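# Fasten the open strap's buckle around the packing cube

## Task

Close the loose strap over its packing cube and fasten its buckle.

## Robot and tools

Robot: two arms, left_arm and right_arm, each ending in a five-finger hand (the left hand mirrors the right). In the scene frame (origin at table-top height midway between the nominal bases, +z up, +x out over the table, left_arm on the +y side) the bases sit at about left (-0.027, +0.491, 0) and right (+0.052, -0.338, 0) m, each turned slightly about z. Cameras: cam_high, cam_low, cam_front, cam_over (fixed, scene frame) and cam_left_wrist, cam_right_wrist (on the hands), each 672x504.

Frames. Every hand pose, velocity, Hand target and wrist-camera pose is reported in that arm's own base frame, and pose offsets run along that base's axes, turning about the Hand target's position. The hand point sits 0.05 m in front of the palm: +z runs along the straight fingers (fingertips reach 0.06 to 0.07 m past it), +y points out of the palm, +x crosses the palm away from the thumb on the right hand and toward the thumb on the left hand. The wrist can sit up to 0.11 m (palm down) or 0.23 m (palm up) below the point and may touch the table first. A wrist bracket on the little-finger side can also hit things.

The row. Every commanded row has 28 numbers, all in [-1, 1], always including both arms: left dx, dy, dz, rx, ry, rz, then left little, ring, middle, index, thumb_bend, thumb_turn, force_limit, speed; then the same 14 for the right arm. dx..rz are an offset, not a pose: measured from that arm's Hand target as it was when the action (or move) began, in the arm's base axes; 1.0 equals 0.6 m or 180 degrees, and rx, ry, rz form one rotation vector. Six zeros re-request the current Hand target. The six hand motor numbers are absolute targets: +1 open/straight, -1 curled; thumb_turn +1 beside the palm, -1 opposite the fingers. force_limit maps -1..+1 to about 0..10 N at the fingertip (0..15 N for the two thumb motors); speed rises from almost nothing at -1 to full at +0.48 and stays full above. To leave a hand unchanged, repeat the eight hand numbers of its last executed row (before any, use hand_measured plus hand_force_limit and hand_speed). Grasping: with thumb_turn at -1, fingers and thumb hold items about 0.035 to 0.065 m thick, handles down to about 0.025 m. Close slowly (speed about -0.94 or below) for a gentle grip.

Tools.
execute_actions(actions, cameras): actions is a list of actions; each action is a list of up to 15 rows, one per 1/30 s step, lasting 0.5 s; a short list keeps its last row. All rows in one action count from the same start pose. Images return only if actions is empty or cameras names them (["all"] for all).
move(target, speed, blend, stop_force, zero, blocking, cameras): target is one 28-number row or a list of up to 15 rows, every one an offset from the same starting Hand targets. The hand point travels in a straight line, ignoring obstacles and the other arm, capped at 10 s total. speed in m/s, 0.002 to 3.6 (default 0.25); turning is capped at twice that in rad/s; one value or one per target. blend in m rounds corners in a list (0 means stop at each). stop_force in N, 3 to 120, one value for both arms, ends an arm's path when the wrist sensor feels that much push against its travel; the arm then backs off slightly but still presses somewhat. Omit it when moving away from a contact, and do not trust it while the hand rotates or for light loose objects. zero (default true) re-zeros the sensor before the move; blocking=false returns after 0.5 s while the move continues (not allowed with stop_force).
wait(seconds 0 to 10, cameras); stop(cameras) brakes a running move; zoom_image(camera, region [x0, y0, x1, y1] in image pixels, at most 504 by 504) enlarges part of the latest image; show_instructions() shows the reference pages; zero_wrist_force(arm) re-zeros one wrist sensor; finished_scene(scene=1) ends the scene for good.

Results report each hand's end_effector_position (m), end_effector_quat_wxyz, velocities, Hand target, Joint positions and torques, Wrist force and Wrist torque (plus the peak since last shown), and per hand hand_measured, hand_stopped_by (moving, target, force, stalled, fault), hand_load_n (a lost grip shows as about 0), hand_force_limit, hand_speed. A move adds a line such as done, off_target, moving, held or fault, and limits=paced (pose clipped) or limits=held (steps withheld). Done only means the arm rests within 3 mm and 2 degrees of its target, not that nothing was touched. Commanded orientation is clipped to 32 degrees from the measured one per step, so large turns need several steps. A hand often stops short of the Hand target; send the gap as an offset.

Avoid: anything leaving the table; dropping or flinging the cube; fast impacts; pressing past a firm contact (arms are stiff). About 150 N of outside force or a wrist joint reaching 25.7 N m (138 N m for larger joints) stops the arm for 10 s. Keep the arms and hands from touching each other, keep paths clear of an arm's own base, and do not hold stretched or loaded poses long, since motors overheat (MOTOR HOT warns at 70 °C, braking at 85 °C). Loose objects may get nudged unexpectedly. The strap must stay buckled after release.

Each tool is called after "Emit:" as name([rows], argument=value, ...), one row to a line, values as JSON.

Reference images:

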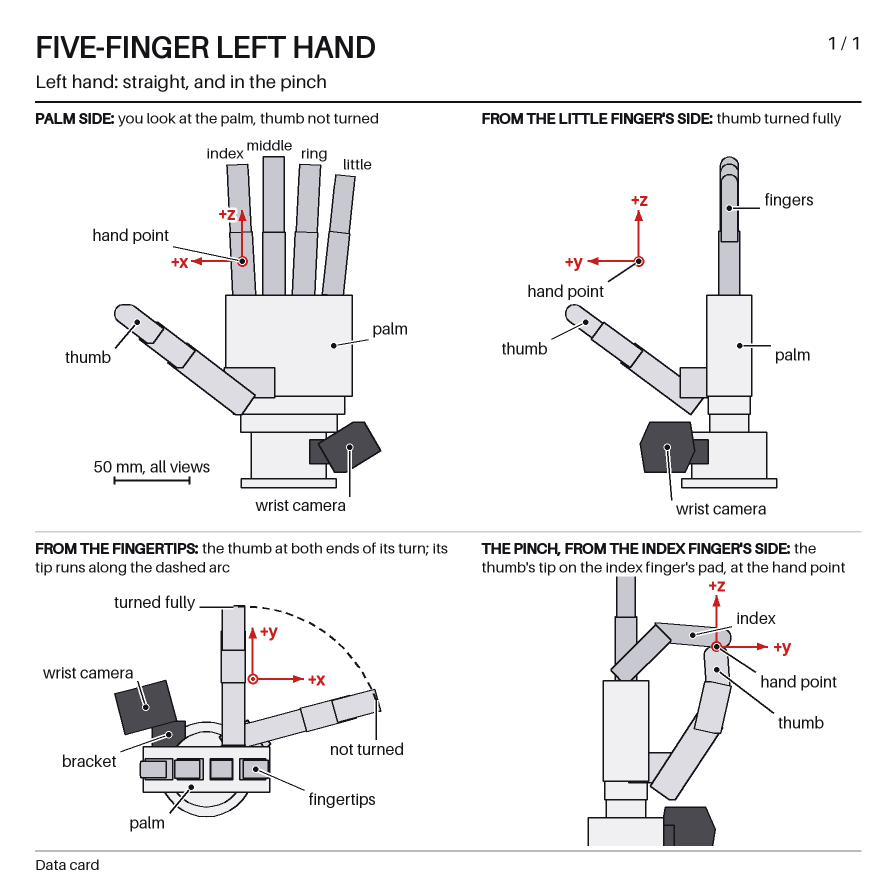

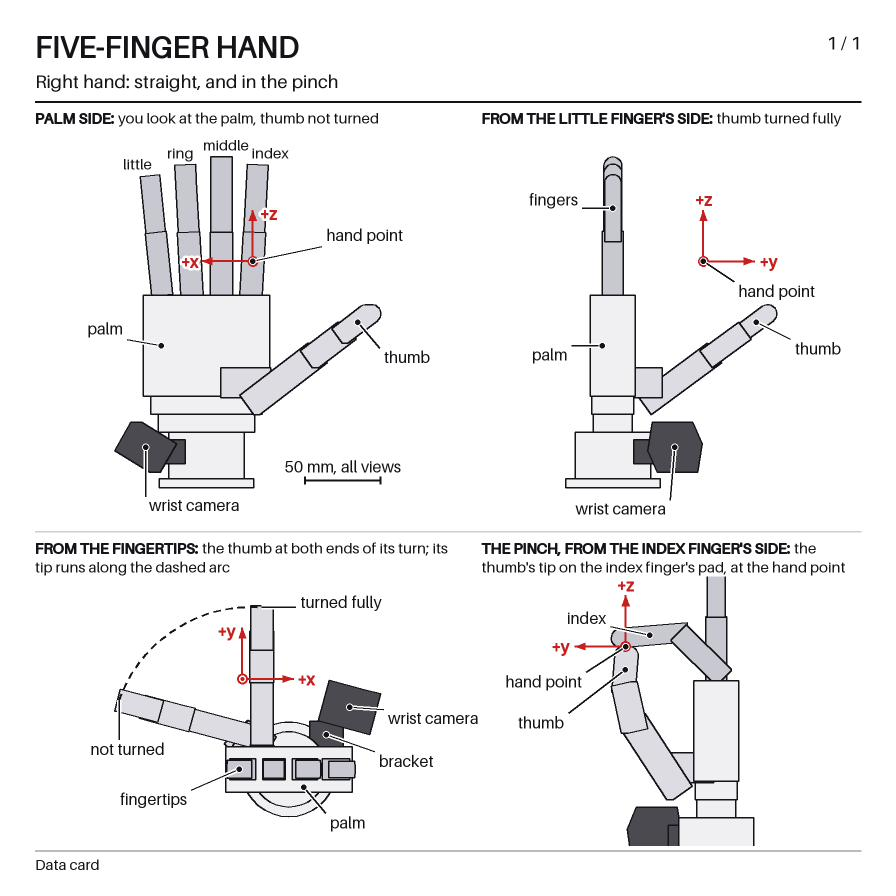

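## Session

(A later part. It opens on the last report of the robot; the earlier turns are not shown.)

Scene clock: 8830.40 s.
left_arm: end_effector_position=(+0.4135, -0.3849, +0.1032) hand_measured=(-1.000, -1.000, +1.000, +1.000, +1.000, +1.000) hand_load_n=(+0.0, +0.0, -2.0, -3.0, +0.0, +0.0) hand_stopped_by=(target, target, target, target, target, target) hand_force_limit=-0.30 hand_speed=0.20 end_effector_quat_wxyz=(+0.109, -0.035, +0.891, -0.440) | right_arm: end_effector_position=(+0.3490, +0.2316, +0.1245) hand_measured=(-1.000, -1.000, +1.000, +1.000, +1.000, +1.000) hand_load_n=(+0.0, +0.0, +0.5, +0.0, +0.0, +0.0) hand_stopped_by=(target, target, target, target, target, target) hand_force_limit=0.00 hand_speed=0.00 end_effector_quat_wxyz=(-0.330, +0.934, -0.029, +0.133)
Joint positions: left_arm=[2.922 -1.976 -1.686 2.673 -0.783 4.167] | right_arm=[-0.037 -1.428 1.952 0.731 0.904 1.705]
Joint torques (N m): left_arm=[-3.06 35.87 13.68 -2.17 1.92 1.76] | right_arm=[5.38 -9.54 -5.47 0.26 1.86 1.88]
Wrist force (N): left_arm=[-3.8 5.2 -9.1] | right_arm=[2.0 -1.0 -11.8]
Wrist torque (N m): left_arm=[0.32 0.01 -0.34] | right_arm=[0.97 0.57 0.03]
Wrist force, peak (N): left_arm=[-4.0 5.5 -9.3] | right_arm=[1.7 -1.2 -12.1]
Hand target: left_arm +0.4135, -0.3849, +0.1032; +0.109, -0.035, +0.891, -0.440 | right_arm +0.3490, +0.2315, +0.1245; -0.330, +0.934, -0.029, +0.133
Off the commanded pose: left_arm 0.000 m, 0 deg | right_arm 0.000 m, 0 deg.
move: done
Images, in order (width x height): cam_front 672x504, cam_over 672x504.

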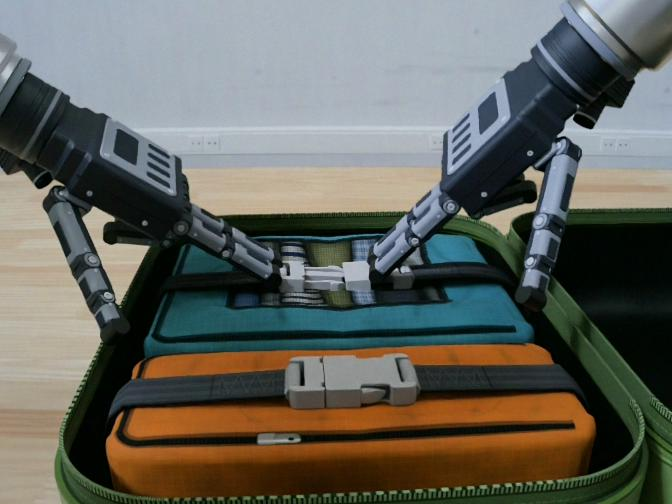

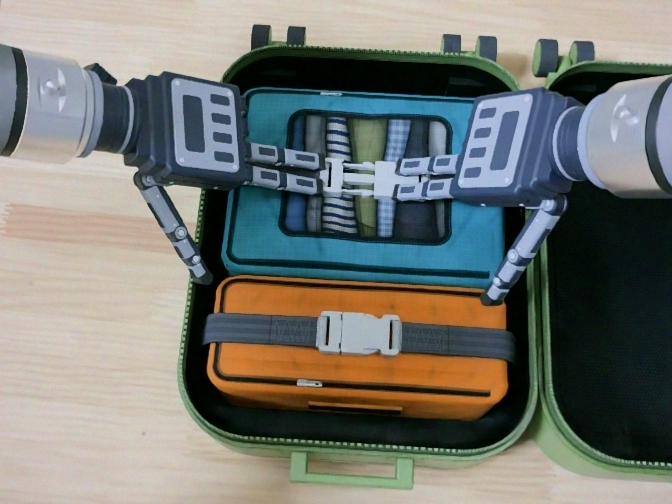

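Emit:
move([
  [0,0.0045,0.0003,0,0,0,-1,-1,1,1,1,1,-0.3,0.2, 0,0,0,0,0,0,-1,-1,1,1,1,1,0.0,0.0],
  [0,0.0045,0.0003,0,0,0,-1,-1,1,1,1,1,-0.3,0.2, 0,0,0.04,0,0,0,-1,-1,1,1,1,1,0.0,0.0],
  [0,0.0045,0.0003,0,0,0,-1,-1,1,1,1,1,-0.3,0.2, 0.005,-0.07,0.04,0,0,0,-1,-1,1,1,1,1,0.0,0.0],
], speed=0.05, cameras=["cam_over","cam_front"])

Emit:
zoom_image(camera="cam_over", region=[360, 145, 460, 205])

Emit:
zoom_image(camera="cam_front", region=[330, 240, 440, 310])

Emit:
zoom_image(camera="cam_over", region=[315, 150, 375, 205])

Emit:
zoom_image(camera="cam_front", region=[265, 245, 365, 305])

Scene clock: 8895.80 s.
left_arm: end_effector_position=(+0.4135, -0.3822, +0.1034) hand_measured=(-1.000, -1.000, +1.000, +1.000, +1.000, +1.000) hand_load_n=(+0.0, +0.0, -0.5, -1.0, +0.0, -0.5) hand_stopped_by=(target, target, target, target, target, target) hand_force_limit=-0.30 hand_speed=0.20 end_effector_quat_wxyz=(+0.109, -0.035, +0.891, -0.440) | right_arm: end_effector_position=(+0.3520, +0.1896, +0.1485) hand_measured=(-1.000, -1.000, +1.000, +1.000, +1.000, +1.000) hand_load_n=(+0.0, +0.0, +0.0, +0.0, +0.0, +0.0) hand_stopped_by=(target, target, target, target, target, target) hand_force_limit=0.00 hand_speed=0.00 end_effector_quat_wxyz=(-0.330, +0.934, -0.029, +0.133)
Joint positions: left_arm=[2.928 -1.974 -1.69 2.67 -0.78 4.174] | right_arm=[-0.175 -1.463 1.953 0.875 0.869 1.533]
Joint torques (N m): left_arm=[-3.39 43.93 29.69 0.11 -1.38 -1.67] | right_arm=[-3.07 -20.25 -24.35 0.39 1.23 1.08]
Wrist force (N): left_arm=[-2.4 1.5 -0.6] | right_arm=[-1.4 2.4 -0.7]
Wrist torque (N m): left_arm=[-0.09 0.28 -0.30] | right_arm=[0.25 0.24 -0.10]
Wrist force, peak (N): left_arm=[-4.2 5.0 -9.6] | right_arm=[1.7 -1.1 -12.4]
Hand target: left_arm +0.4135, -0.3822, +0.1034; +0.109, -0.035, +0.891, -0.440 | right_arm +0.3520, +0.1895, +0.1485; -0.330, +0.934, -0.029, +0.133
Off the commanded pose: left_arm 0.000 m, 0 deg | right_arm 0.000 m, 0 deg.
move: done
Images, in order (width x height): cam_front 672x504, cam_over 672x504.

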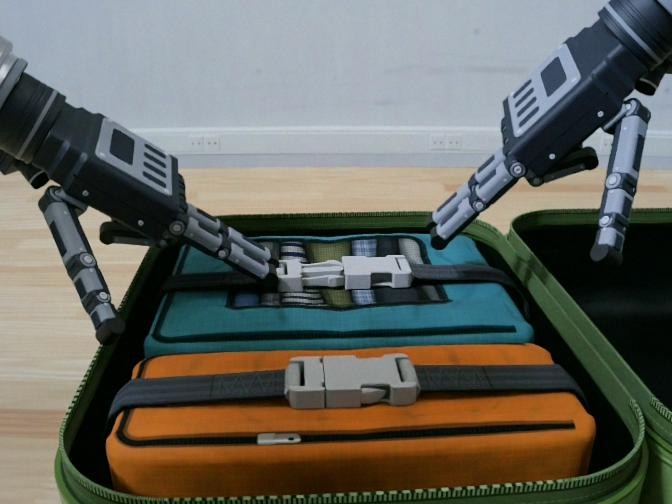

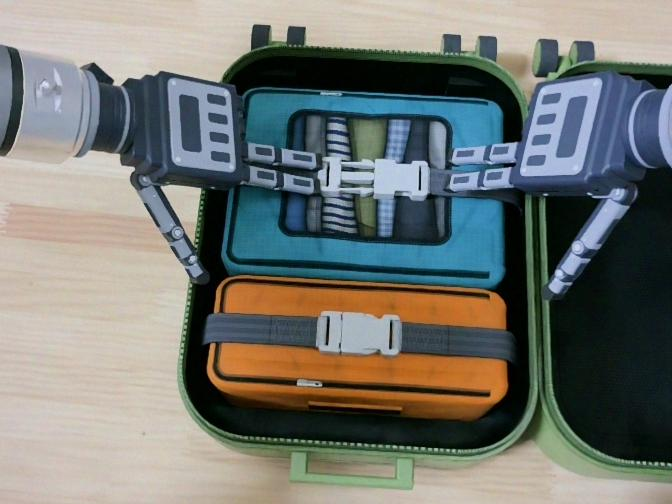

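Scaled by 5.040.

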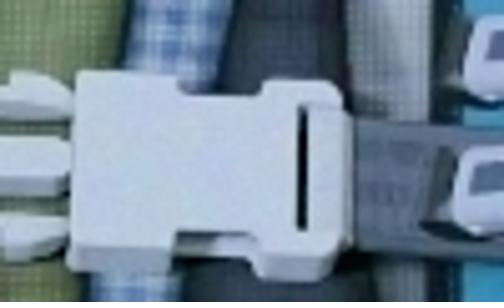

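Scaled by 4.582.

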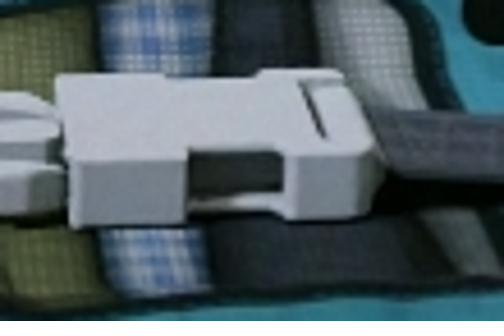

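Scaled by 8.400.

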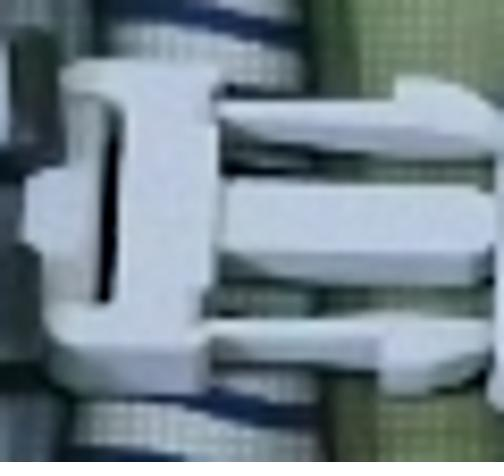

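Scaled by 5.040.

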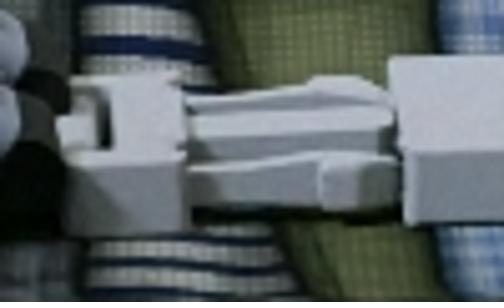

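Emit:
move([
  [0,0,0,0,0,0,-1,-1,1,1,1,1,-0.3,0.2, 0.005,-0.0023,0,0,0,0.0167,-1,-1,1,1,1,1,0.0,0.0],
  [0,0,0,0,0,0,-1,-1,1,1,1,1,-0.3,0.2, 0.005,-0.0023,-0.0342,0,0,0.0167,-1,-1,1,1,1,1,0.0,0.0],
], speed=0.04, cameras=["cam_over","cam_front"])

Emit:
zoom_image(camera="cam_over", region=[405, 145, 465, 210])

Emit:
zoom_image(camera="cam_front", region=[385, 235, 455, 305])

Scene clock: 8922.00 s.
left_arm: end_effector_position=(+0.4135, -0.3822, +0.1034) hand_measured=(-1.000, -1.000, +1.000, +1.000, +1.000, +1.000) hand_load_n=(+0.0, +0.0, +0.0, -0.5, +0.0, +0.0) hand_stopped_by=(target, target, target, target, target, target) hand_force_limit=-0.30 hand_speed=0.20 end_effector_quat_wxyz=(+0.109, -0.035, +0.891, -0.440) | right_arm: end_effector_position=(+0.3550, +0.1882, +0.1278) hand_measured=(-1.000, -1.000, +1.000, +1.000, +1.000, +1.000) hand_load_n=(+0.0, +0.0, +0.0, +0.0, -0.5, +0.0) hand_stopped_by=(target, target, target, target, target, target) hand_force_limit=0.00 hand_speed=0.00 end_effector_quat_wxyz=(-0.333, +0.935, -0.004, +0.124)
Joint positions: left_arm=[2.928 -1.974 -1.69 2.67 -0.78 4.174] | right_arm=[-0.181 -1.41 1.966 0.858 0.858 1.457]
Joint torques (N m): left_arm=[-4.27 39.48 29.14 0.08 -1.59 -1.82] | right_arm=[3.56 -35.37 -23.67 4.07 1.08 2.27]
Wrist force (N): left_arm=[-2.3 2.4 -0.4] | right_arm=[-1.5 2.4 -0.8]
Wrist torque (N m): left_arm=[-0.02 0.26 -0.31] | right_arm=[0.25 0.27 -0.11]
Wrist force, peak (N): left_arm=[-2.4 2.4 -0.4] | right_arm=[-1.6 2.8 -0.5]
Hand target: left_arm +0.4135, -0.3822, +0.1034; +0.109, -0.035, +0.891, -0.440 | right_arm +0.3550, +0.1882, +0.1279; -0.333, +0.935, -0.004, +0.124
Off the commanded pose: left_arm 0.000 m, 0 deg | right_arm 0.000 m, 0 deg.
move: done
Images, in order (width x height): cam_front 672x504, cam_over 672x504.

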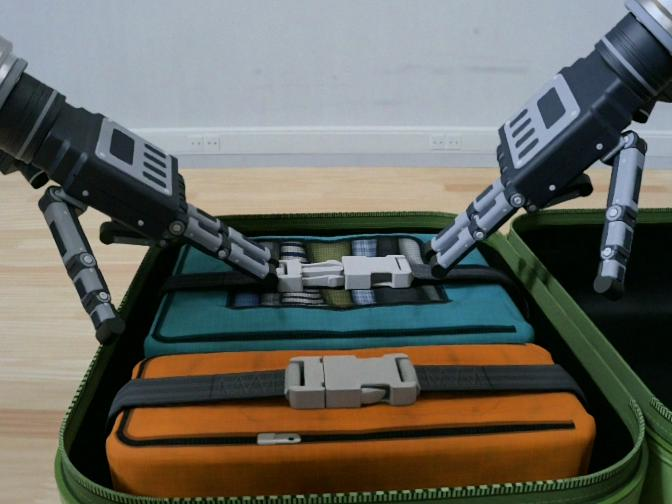

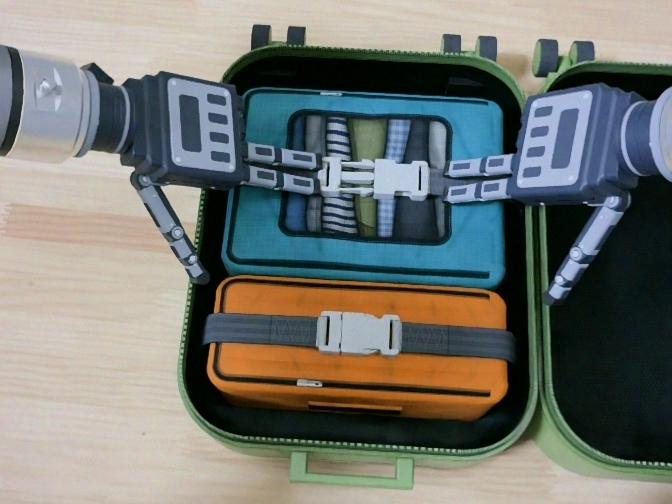

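Scaled by 7.754.

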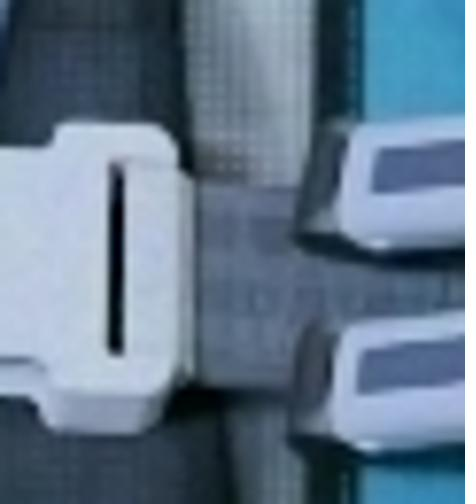

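Scaled by 7.200.

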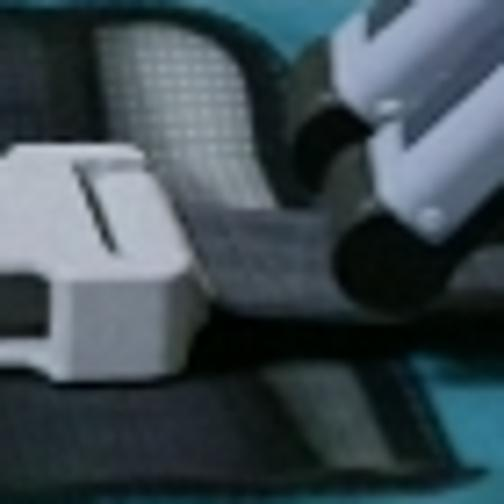

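Emit:
zoom_image(camera="cam_over", region=[290, 140, 345, 205])

Emit:
zoom_image(camera="cam_front", region=[245, 235, 315, 305])

Scaled by 7.754.

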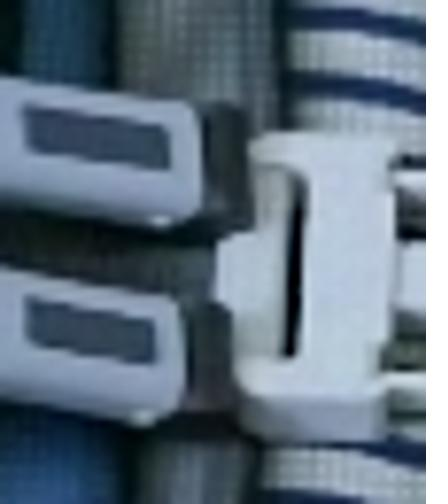

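Scaled by 7.200.

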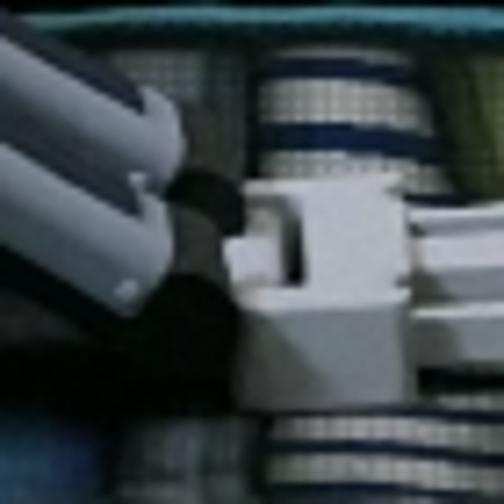

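Emit:
move([
  [0.0008,0,-0.0022,0,-0.0139,0,-1,-1,1,1,1,1,-0.3,0.2, 0.0057,-0.0007,-0.0067,0,0,0.0056,-1,-1,1,1,1,1,0.0,0.0],
  [0.0008,0,-0.0022,0,-0.0139,0,-1,-1,1,1,1,1,-0.3,0.2, 0.0047,0.0160,-0.0067,0,0,0.0056,-1,-1,1,1,1,1,0.0,0.0],
], speed=0.03, cameras=["cam_over","cam_front"])

Emit:
zoom_image(camera="cam_over", region=[405, 145, 465, 210])

Emit:
zoom_image(camera="cam_front", region=[385, 235, 455, 305])

Emit:
zoom_image(camera="cam_front", region=[265, 245, 365, 305])

Scene clock: 8974.70 s.
left_arm: end_effector_position=(+0.4140, -0.3822, +0.1021) hand_measured=(-1.000, -1.000, +1.000, +1.000, +1.000, +1.000) hand_load_n=(+0.0, +0.0, -0.5, -0.5, +0.0, -0.5) hand_stopped_by=(target, target, target, target, target, target) hand_force_limit=-0.30 hand_speed=0.20 end_effector_quat_wxyz=(+0.128, -0.025, +0.888, -0.441) | right_arm: end_effector_position=(+0.3580, +0.1977, +0.1240) hand_measured=(-1.000, -1.000, +1.000, +1.000, +1.000, +1.000) hand_load_n=(+0.0, +0.0, +0.0, +0.0, +0.0, -0.5) hand_stopped_by=(target, target, target, target, target, target) hand_force_limit=0.00 hand_speed=0.00 end_effector_quat_wxyz=(-0.334, +0.935, +0.004, +0.121)
Joint positions: left_arm=[2.924 -1.953 -1.718 2.719 -0.79 4.177] | right_arm=[-0.149 -1.391 1.95 0.841 0.861 1.476]
Joint torques (N m): left_arm=[1.6 21.35 28.2 -2.8 3.97 -1.75] | right_arm=[-6.75 -35.1 -8.06 4.19 -1.11 -2.16]
Wrist force (N): left_arm=[-1.9 1.7 -0.8] | right_arm=[-1.5 2.5 -0.6]
Wrist torque (N m): left_arm=[-0.05 0.23 -0.27] | right_arm=[0.25 0.27 -0.02]
Wrist force, peak (N): left_arm=[-2.3 2.4 -0.2] | right_arm=[-1.5 2.7 -1.0]
Hand target: left_arm +0.4140, -0.3822, +0.1021; +0.128, -0.025, +0.888, -0.441 | right_arm +0.3579, +0.1978, +0.1239; -0.334, +0.935, +0.004, +0.121
Off the commanded pose: left_arm 0.000 m, 0 deg | right_arm 0.000 m, 0 deg.
move: done
Images, in order (width x height): cam_front 672x504, cam_over 672x504.

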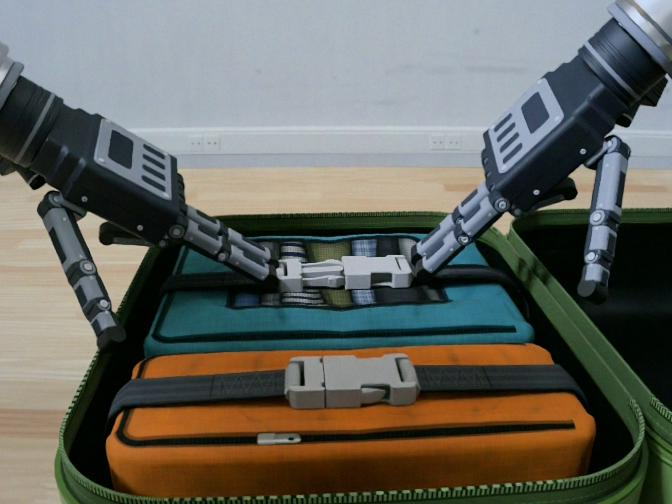

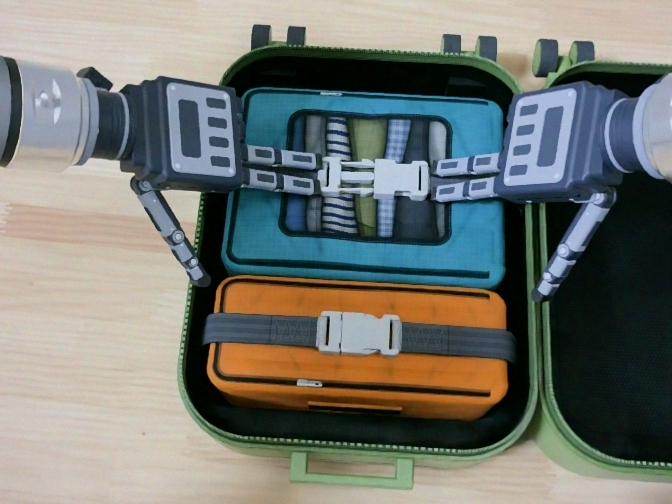

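Scaled by 7.754.

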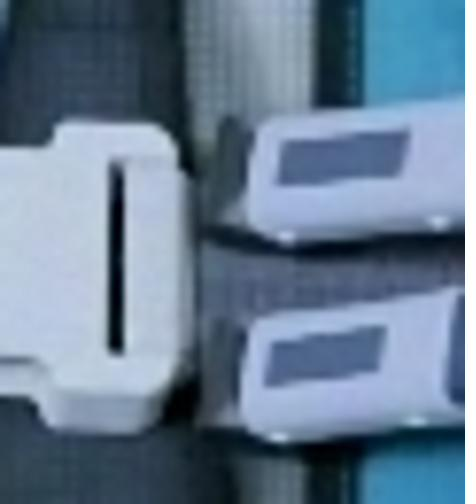

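Scaled by 7.200.

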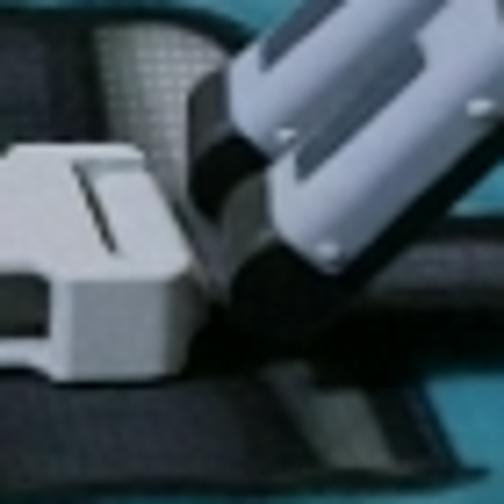

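Scaled by 5.040.

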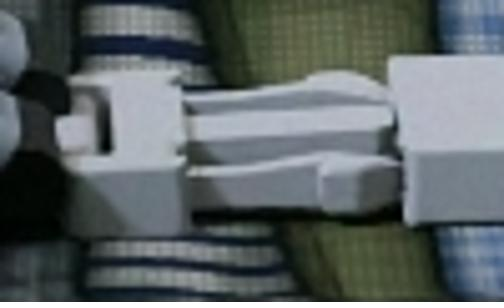

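Emit:
move(target=[0,0,0,0,0,0,-1,-1,1,1,1,1,-0.3,0.2, -0.0003,0.005,0,0,0,0,-1,-1,1,1,1,1,0.0,0.0], speed=0.01, cameras=["cam_over","cam_front"])

Emit:
zoom_image(camera="cam_over", region=[405, 145, 465, 210])

Emit:
zoom_image(camera="cam_front", region=[385, 235, 455, 305])

Emit:
zoom_image(camera="cam_front", region=[265, 245, 365, 305])

Emit:
zoom_image(camera="cam_over", region=[352, 155, 388, 201])

Scene clock: 8986.10 s.
left_arm: end_effector_position=(+0.4140, -0.3822, +0.1021) hand_measured=(-1.000, -1.000, +1.000, +1.000, +1.000, +1.000) hand_load_n=(+0.0, +0.0, -0.5, -0.5, +0.0, -0.5) hand_stopped_by=(target, target, target, target, target, target) hand_force_limit=-0.30 hand_speed=0.20 end_effector_quat_wxyz=(+0.128, -0.025, +0.888, -0.441) | right_arm: end_effector_position=(+0.3577, +0.2008, +0.1239) hand_measured=(-1.000, -1.000, +1.000, +1.000, +1.000, +1.000) hand_load_n=(+0.0, +0.5, +0.0, +0.0, +0.0, +0.0) hand_stopped_by=(target, target, target, target, target, target) hand_force_limit=0.00 hand_speed=0.00 end_effector_quat_wxyz=(-0.334, +0.935, +0.004, +0.121)
Joint positions: left_arm=[2.924 -1.953 -1.718 2.719 -0.79 4.177] | right_arm=[-0.14 -1.391 1.948 0.836 0.862 1.488]
Joint torques (N m): left_arm=[2.31 21.72 28.73 -2.52 3.73 -1.56] | right_arm=[-3.98 -27.99 -21.55 1.39 0.82 -0.15]
Wrist force (N): left_arm=[-2.0 1.4 -0.9] | right_arm=[-1.4 2.6 -0.8]
Wrist torque (N m): left_arm=[-0.07 0.25 -0.27] | right_arm=[0.26 0.25 -0.10]
Wrist force, peak (N): left_arm=[-2.1 2.1 -0.7] | right_arm=[-1.6 2.6 -0.8]
Hand target: left_arm +0.4140, -0.3822, +0.1021; +0.128, -0.025, +0.888, -0.441 | right_arm +0.3577, +0.2008, +0.1239; -0.334, +0.935, +0.004, +0.121
Off the commanded pose: left_arm 0.000 m, 0 deg | right_arm 0.000 m, 0 deg.
move: done
Images, in order (width x height): cam_front 672x504, cam_over 672x504.

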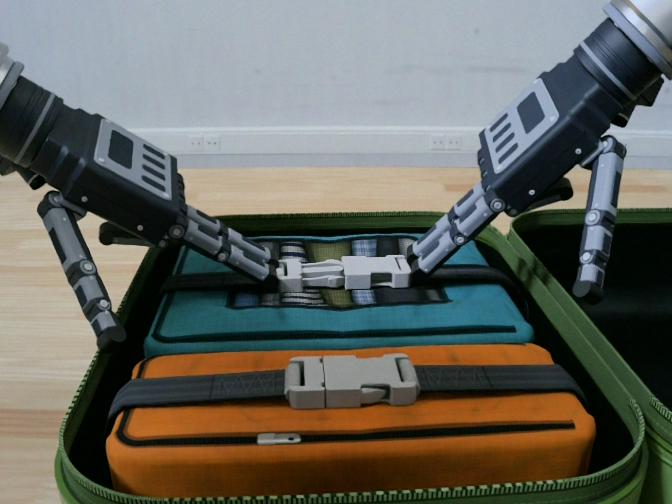

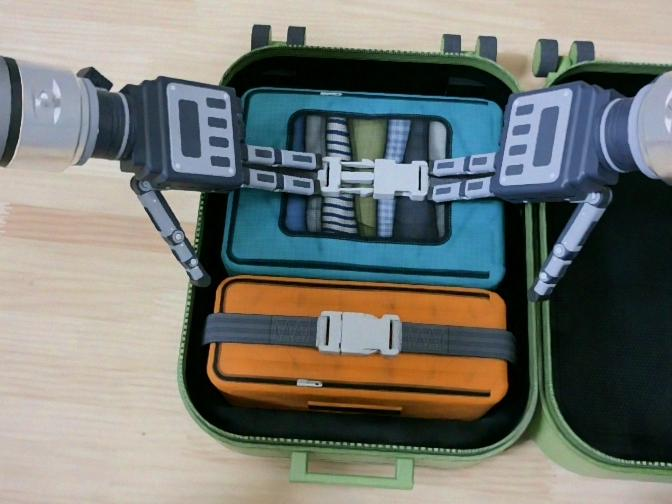

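Scaled by 7.754.

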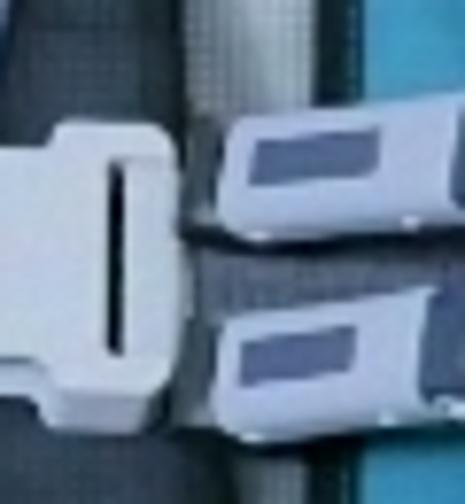

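Scaled by 7.200.

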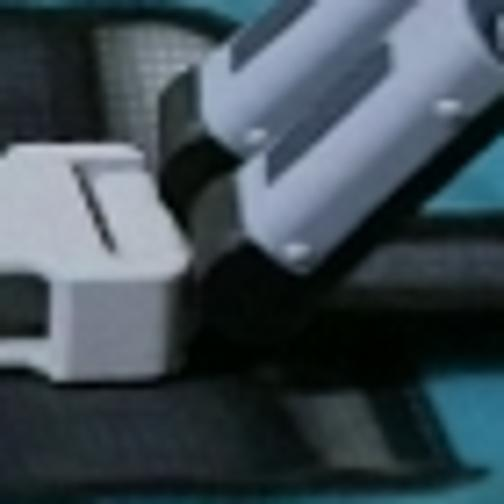

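Scaled by 5.040.

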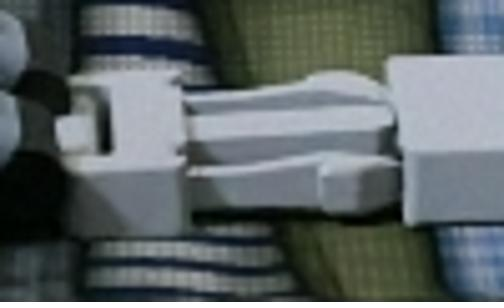

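Scaled by 10.957.

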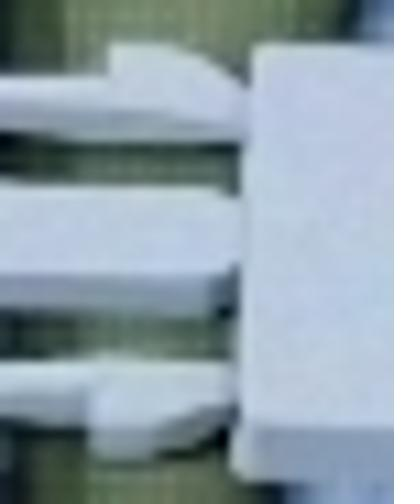

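Emit:
move(target=[-0.0003,0,0,0,0,0,-1,-1,1,1,1,1,-0.3,0.2, 0.0003,0.0042,0,0,0,0,-1,-1,1,1,1,1,0.0,0.0], speed=0.01, cameras=["cam_over","cam_front"])

Emit:
zoom_image(camera="cam_over", region=[405, 145, 465, 210])

Emit:
zoom_image(camera="cam_front", region=[385, 235, 455, 305])

Emit:
zoom_image(camera="cam_front", region=[265, 245, 365, 305])

Emit:
zoom_image(camera="cam_over", region=[352, 155, 388, 201])

Scene clock: 8998.70 s.
left_arm: end_effector_position=(+0.4138, -0.3822, +0.1021) hand_measured=(-1.000, -1.000, +1.000, +1.000, +1.000, +1.000) hand_load_n=(+0.0, +0.0, -0.5, -0.5, +0.0, +0.0) hand_stopped_by=(target, target, target, target, target, target) hand_force_limit=-0.30 hand_speed=0.20 end_effector_quat_wxyz=(+0.128, -0.025, +0.888, -0.441) | right_arm: end_effector_position=(+0.3579, +0.2033, +0.1239) hand_measured=(-1.000, -1.000, +1.000, +1.000, +1.000, +1.000) hand_load_n=(+0.0, +0.0, +0.0, +0.0, +0.0, +0.0) hand_stopped_by=(target, target, target, target, target, target) hand_force_limit=0.00 hand_speed=0.00 end_effector_quat_wxyz=(-0.334, +0.935, +0.004, +0.121)
Joint positions: left_arm=[2.924 -1.953 -1.719 2.719 -0.79 4.177] | right_arm=[-0.132 -1.39 1.945 0.831 0.864 1.499]
Joint torques (N m): left_arm=[-6.83 46.65 6.19 0.52 1.7 -1.97] | right_arm=[-3.96 -14.55 -20.49 1.23 0.87 0.22]
Wrist force (N): left_arm=[-1.9 2.2 -0.6] | right_arm=[-1.5 2.4 -0.7]
Wrist torque (N m): left_arm=[-0.04 0.22 -0.27] | right_arm=[0.22 0.27 -0.11]
Wrist force, peak (N): left_arm=[-2.1 2.0 -1.0] | right_arm=[-1.6 2.6 -0.9]
Hand target: left_arm +0.4138, -0.3822, +0.1021; +0.128, -0.025, +0.888, -0.441 | right_arm +0.3579, +0.2033, +0.1239; -0.334, +0.935, +0.004, +0.121
Off the commanded pose: left_arm 0.000 m, 0 deg | right_arm 0.000 m, 0 deg.
move: done
Images, in order (width x height): cam_front 672x504, cam_over 672x504.

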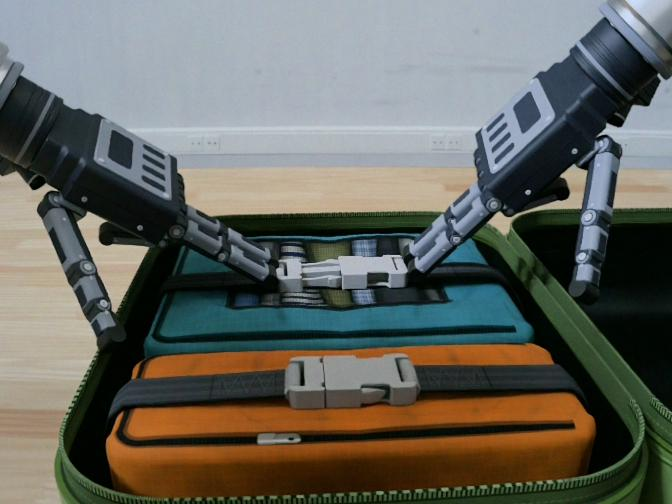

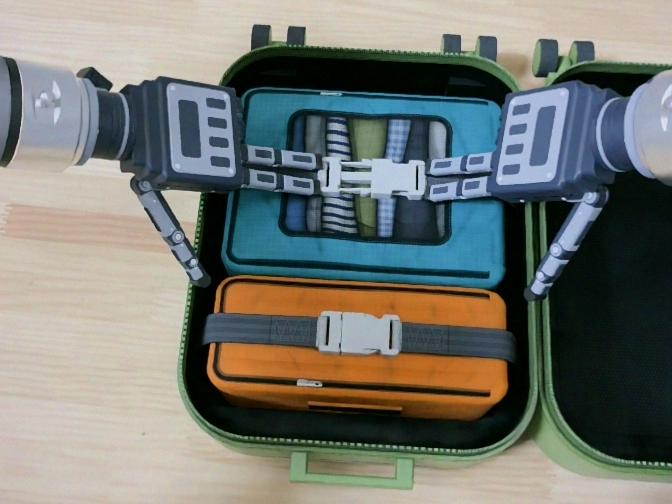

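Scaled by 7.754.

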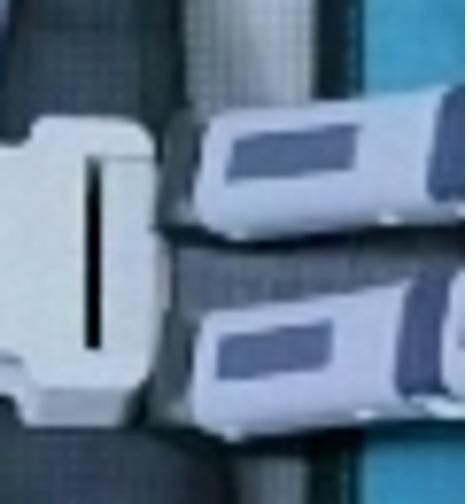

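Scaled by 7.200.

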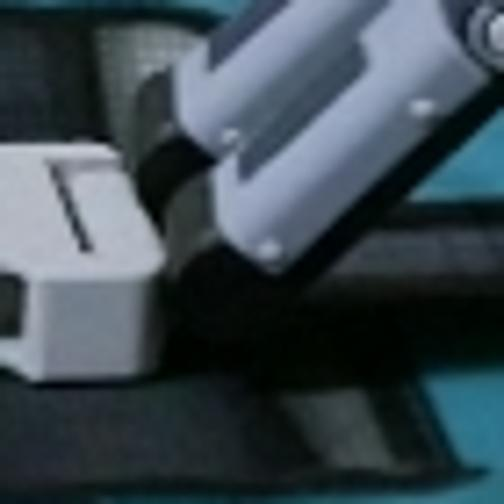

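Scaled by 5.040.

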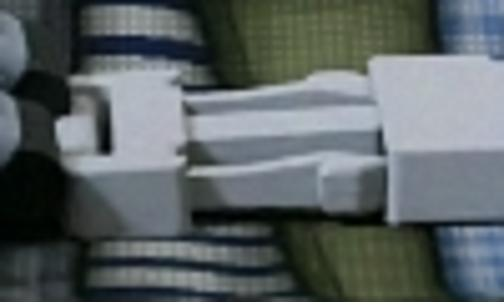

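Scaled by 10.957.

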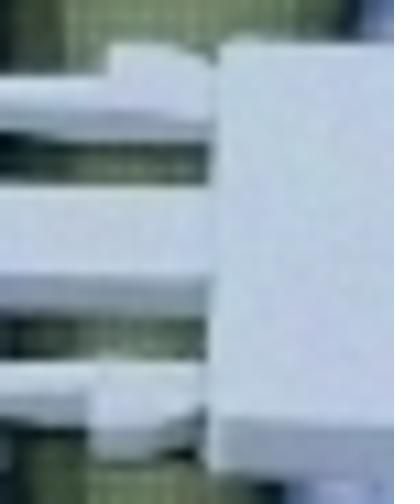

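Emit:
zoom_image(camera="cam_over", region=[310, 150, 350, 200])

Emit:
zoom_image(camera="cam_front", region=[318, 250, 358, 296])

Emit:
zoom_image(camera="cam_over", region=[360, 150, 440, 205])

Scaled by 10.080.

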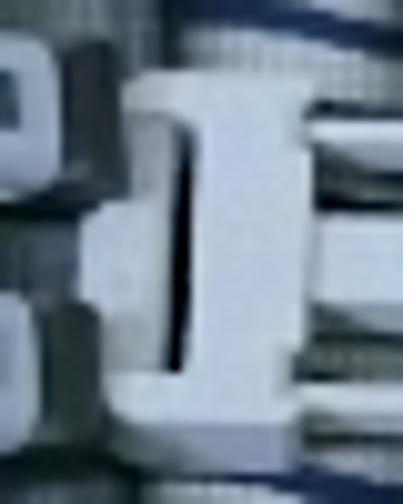

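Scaled by 10.957.

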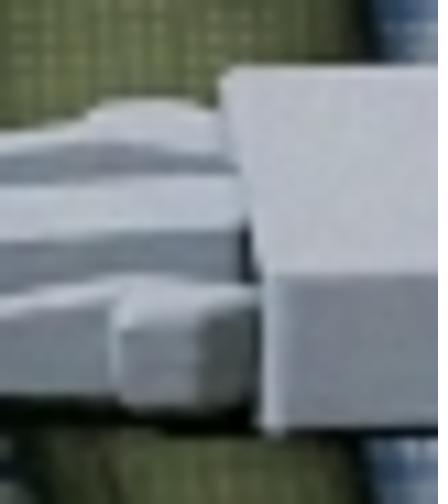

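Scaled by 6.300.

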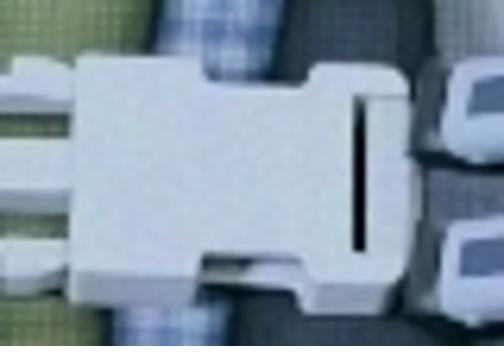

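Emit:
move([
  [0,0,0,0,0,0,-1,-1,1,1,1,1,-0.3,0.2, -0.0062,0.001,0,0,0,-0.0083,-1,-1,1,1,1,1,0.0,0.0],
  [0,0,0,0,0,0,-1,-1,1,1,1,1,-0.3,0.2, -0.0065,0.0052,0,0,0,-0.0083,-1,-1,1,1,1,1,0.0,0.0],
], speed=0.01, cameras=["cam_over","cam_front"])

Emit:
zoom_image(camera="cam_front", region=[318, 250, 358, 296])

Emit:
zoom_image(camera="cam_over", region=[352, 155, 388, 201])

Emit:
zoom_image(camera="cam_over", region=[360, 150, 440, 205])

Emit:
zoom_image(camera="cam_front", region=[385, 235, 455, 305])

Scene clock: 9034.53 s.
left_arm: end_effector_position=(+0.4138, -0.3822, +0.1021) hand_measured=(-1.000, -1.000, +1.000, +1.000, +1.000, +1.000) hand_load_n=(+0.0, +0.0, -1.0, -1.0, +0.0, +0.0) hand_stopped_by=(target, target, target, target, target, target) hand_force_limit=-0.30 hand_speed=0.20 end_effector_quat_wxyz=(+0.128, -0.025, +0.888, -0.441) | right_arm: end_effector_position=(+0.3540, +0.2064, +0.1239) hand_measured=(-1.000, -1.000, +1.000, +1.000, +1.000, +1.000) hand_load_n=(+0.0, +0.0, -1.5, -1.5, +0.0, +0.0) hand_stopped_by=(target, target, target, target, target, target) hand_force_limit=0.00 hand_speed=0.00 end_effector_quat_wxyz=(-0.333, +0.935, -0.008, +0.125)
Joint positions: left_arm=[2.924 -1.953 -1.719 2.719 -0.79 4.177] | right_arm=[-0.122 -1.408 1.958 0.806 0.871 1.545]
Joint torques (N m): left_arm=[-6.52 45.78 6.78 0.39 -0.97 -0.99] | right_arm=[-6.43 -12.14 -20.39 2.81 -0.4 -1.61]
Wrist force (N): left_arm=[-2.6 2.4 -2.4] | right_arm=[-1.2 3.5 -2.6]
Wrist torque (N m): left_arm=[0.00 0.20 -0.31] | right_arm=[0.24 0.30 -0.09]
Wrist force, peak (N): left_arm=[-2.6 2.4 -2.4] | right_arm=[-1.3 4.2 -2.2]
Hand target: left_arm +0.4138, -0.3822, +0.1021; +0.128, -0.025, +0.888, -0.441 | right_arm +0.3540, +0.2064, +0.1239; -0.333, +0.935, -0.008, +0.125
Off the commanded pose: left_arm 0.000 m, 0 deg | right_arm 0.000 m, 0 deg.
move: done
Images, in order (width x height): cam_front 672x504, cam_over 672x504.

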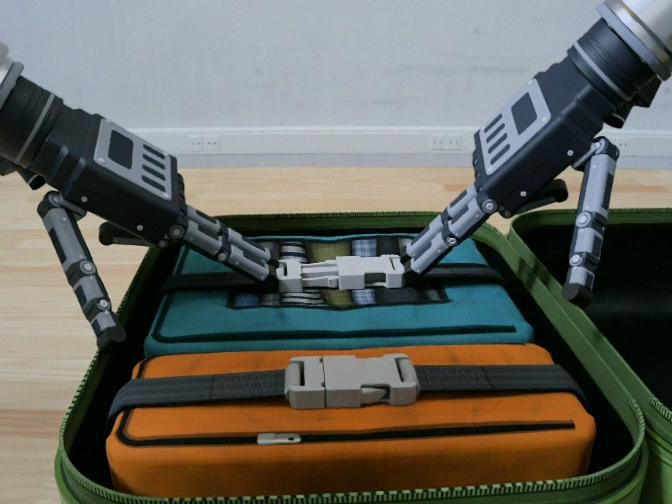

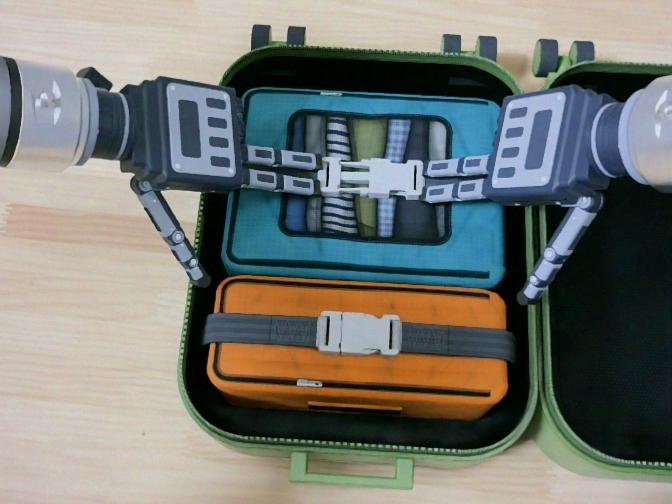

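Scaled by 10.957.

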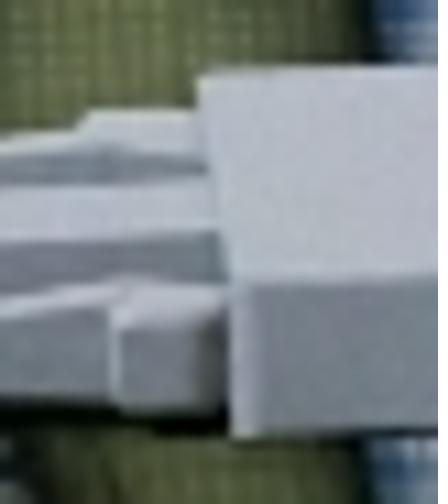

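Scaled by 10.957.

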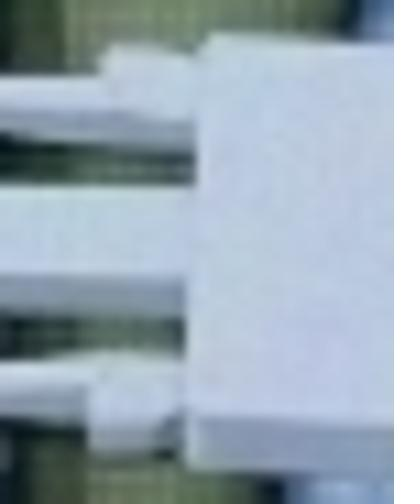

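Scaled by 6.300.

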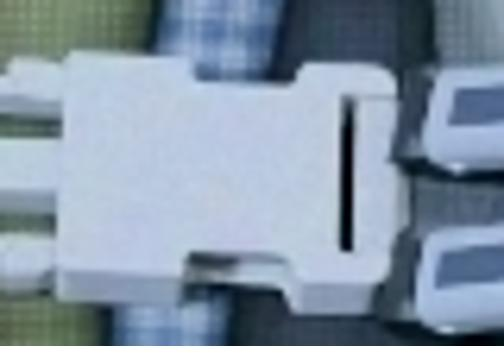

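Scaled by 7.200.

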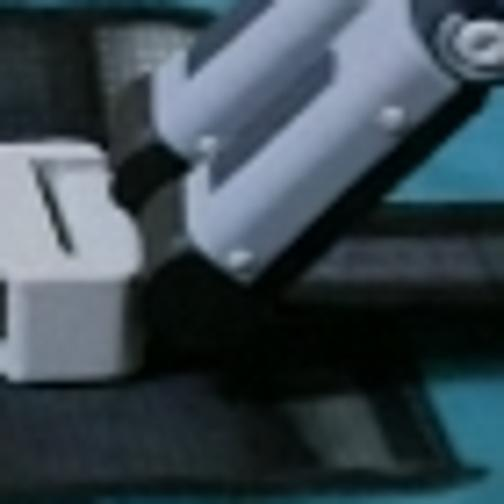

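Emit:
move(target=[0.0004,0,0,0,0,0,-1,-1,1,1,1,1,-0.3,0.2, -0.0006,0.0042,0,0,0,0,-1,-1,1,1,1,1,0.0,0.0], speed=0.01, cameras=["cam_over","cam_front"])

Emit:
zoom_image(camera="cam_front", region=[318, 250, 358, 296])

Emit:
zoom_image(camera="cam_over", region=[345, 155, 381, 201])

Emit:
zoom_image(camera="cam_over", region=[310, 145, 440, 210])

Emit:
zoom_image(camera="cam_front", region=[255, 240, 425, 310])

Scene clock: 9048.03 s.
left_arm: end_effector_position=(+0.4140, -0.3822, +0.1021) hand_measured=(-1.000, -1.000, +1.000, +1.000, +1.000, +1.000) hand_load_n=(+0.0, +0.5, -1.0, -1.0, +0.0, +0.0) hand_stopped_by=(target, target, target, target, target, target) hand_force_limit=-0.30 hand_speed=0.20 end_effector_quat_wxyz=(+0.128, -0.025, +0.888, -0.441) | right_arm: end_effector_position=(+0.3536, +0.2090, +0.1239) hand_measured=(-1.000, -1.000, +1.000, +1.000, +1.000, +1.000) hand_load_n=(+0.0, +0.0, +0.0, -1.0, +0.0, +0.0) hand_stopped_by=(target, target, target, target, target, target) hand_force_limit=0.00 hand_speed=0.00 end_effector_quat_wxyz=(-0.333, +0.935, -0.008, +0.125)
Joint positions: left_arm=[2.924 -1.953 -1.718 2.719 -0.79 4.177] | right_arm=[-0.114 -1.408 1.957 0.801 0.872 1.555]
Joint torques (N m): left_arm=[1.95 21.13 28.97 -2.67 4.12 1.86] | right_arm=[-3.5 -34.84 -22.26 1.03 0.81 0.2]
Wrist force (N): left_arm=[-2.4 3.0 -2.2] | right_arm=[-1.3 3.3 -3.2]
Wrist torque (N m): left_arm=[0.01 0.17 -0.32] | right_arm=[0.38 0.27 -0.09]
Wrist force, peak (N): left_arm=[-2.7 3.5 -3.2] | right_arm=[-0.8 5.5 -3.9]
Hand target: left_arm +0.4140, -0.3822, +0.1021; +0.128, -0.025, +0.888, -0.441 | right_arm +0.3536, +0.2089, +0.1239; -0.333, +0.935, -0.008, +0.125
Off the commanded pose: left_arm 0.000 m, 0 deg | right_arm 0.000 m, 0 deg.
move: done
Images, in order (width x height): cam_front 672x504, cam_over 672x504.

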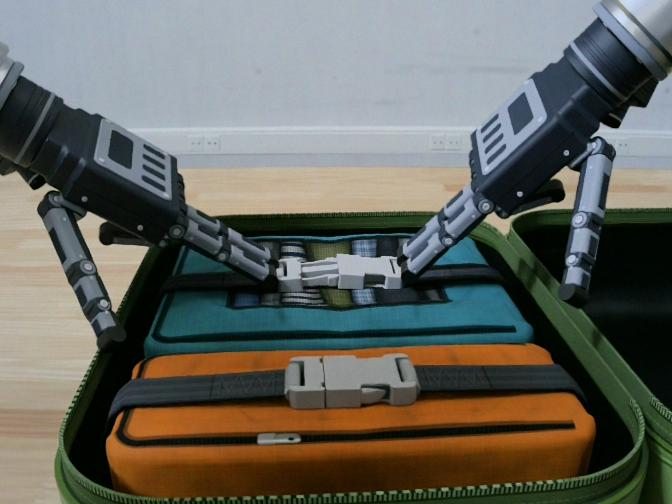

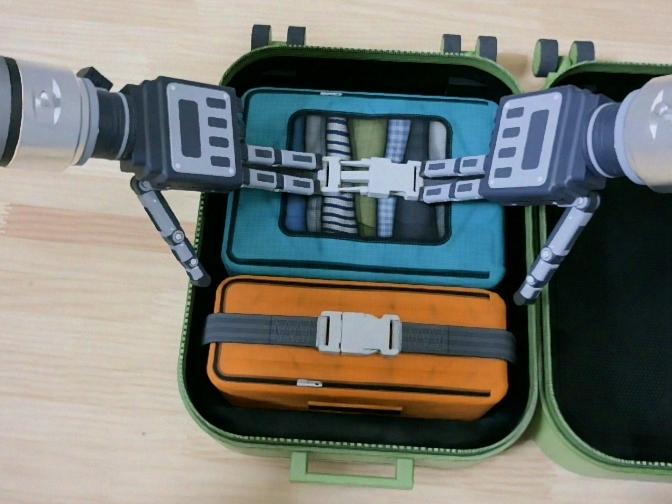

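Scaled by 10.957.

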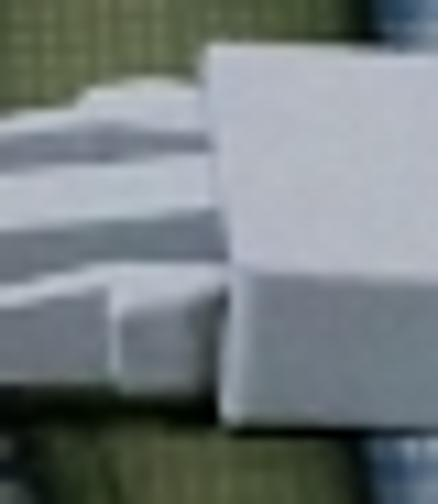

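Scaled by 10.957.

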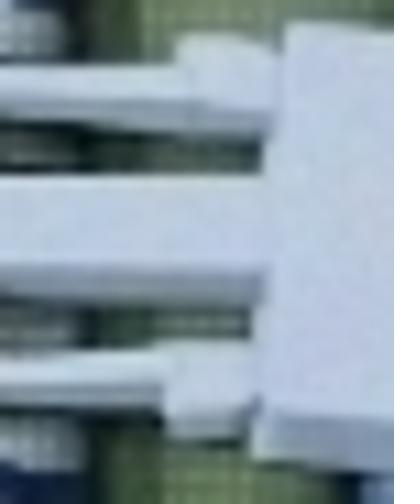

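Scaled by 3.877.

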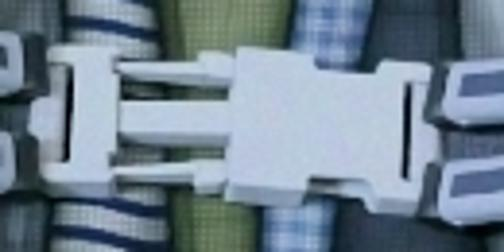

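Scaled by 2.965.

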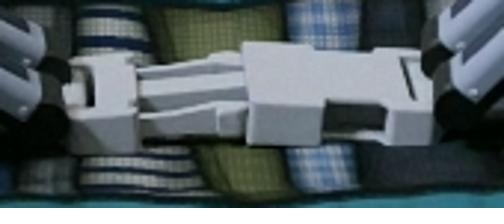

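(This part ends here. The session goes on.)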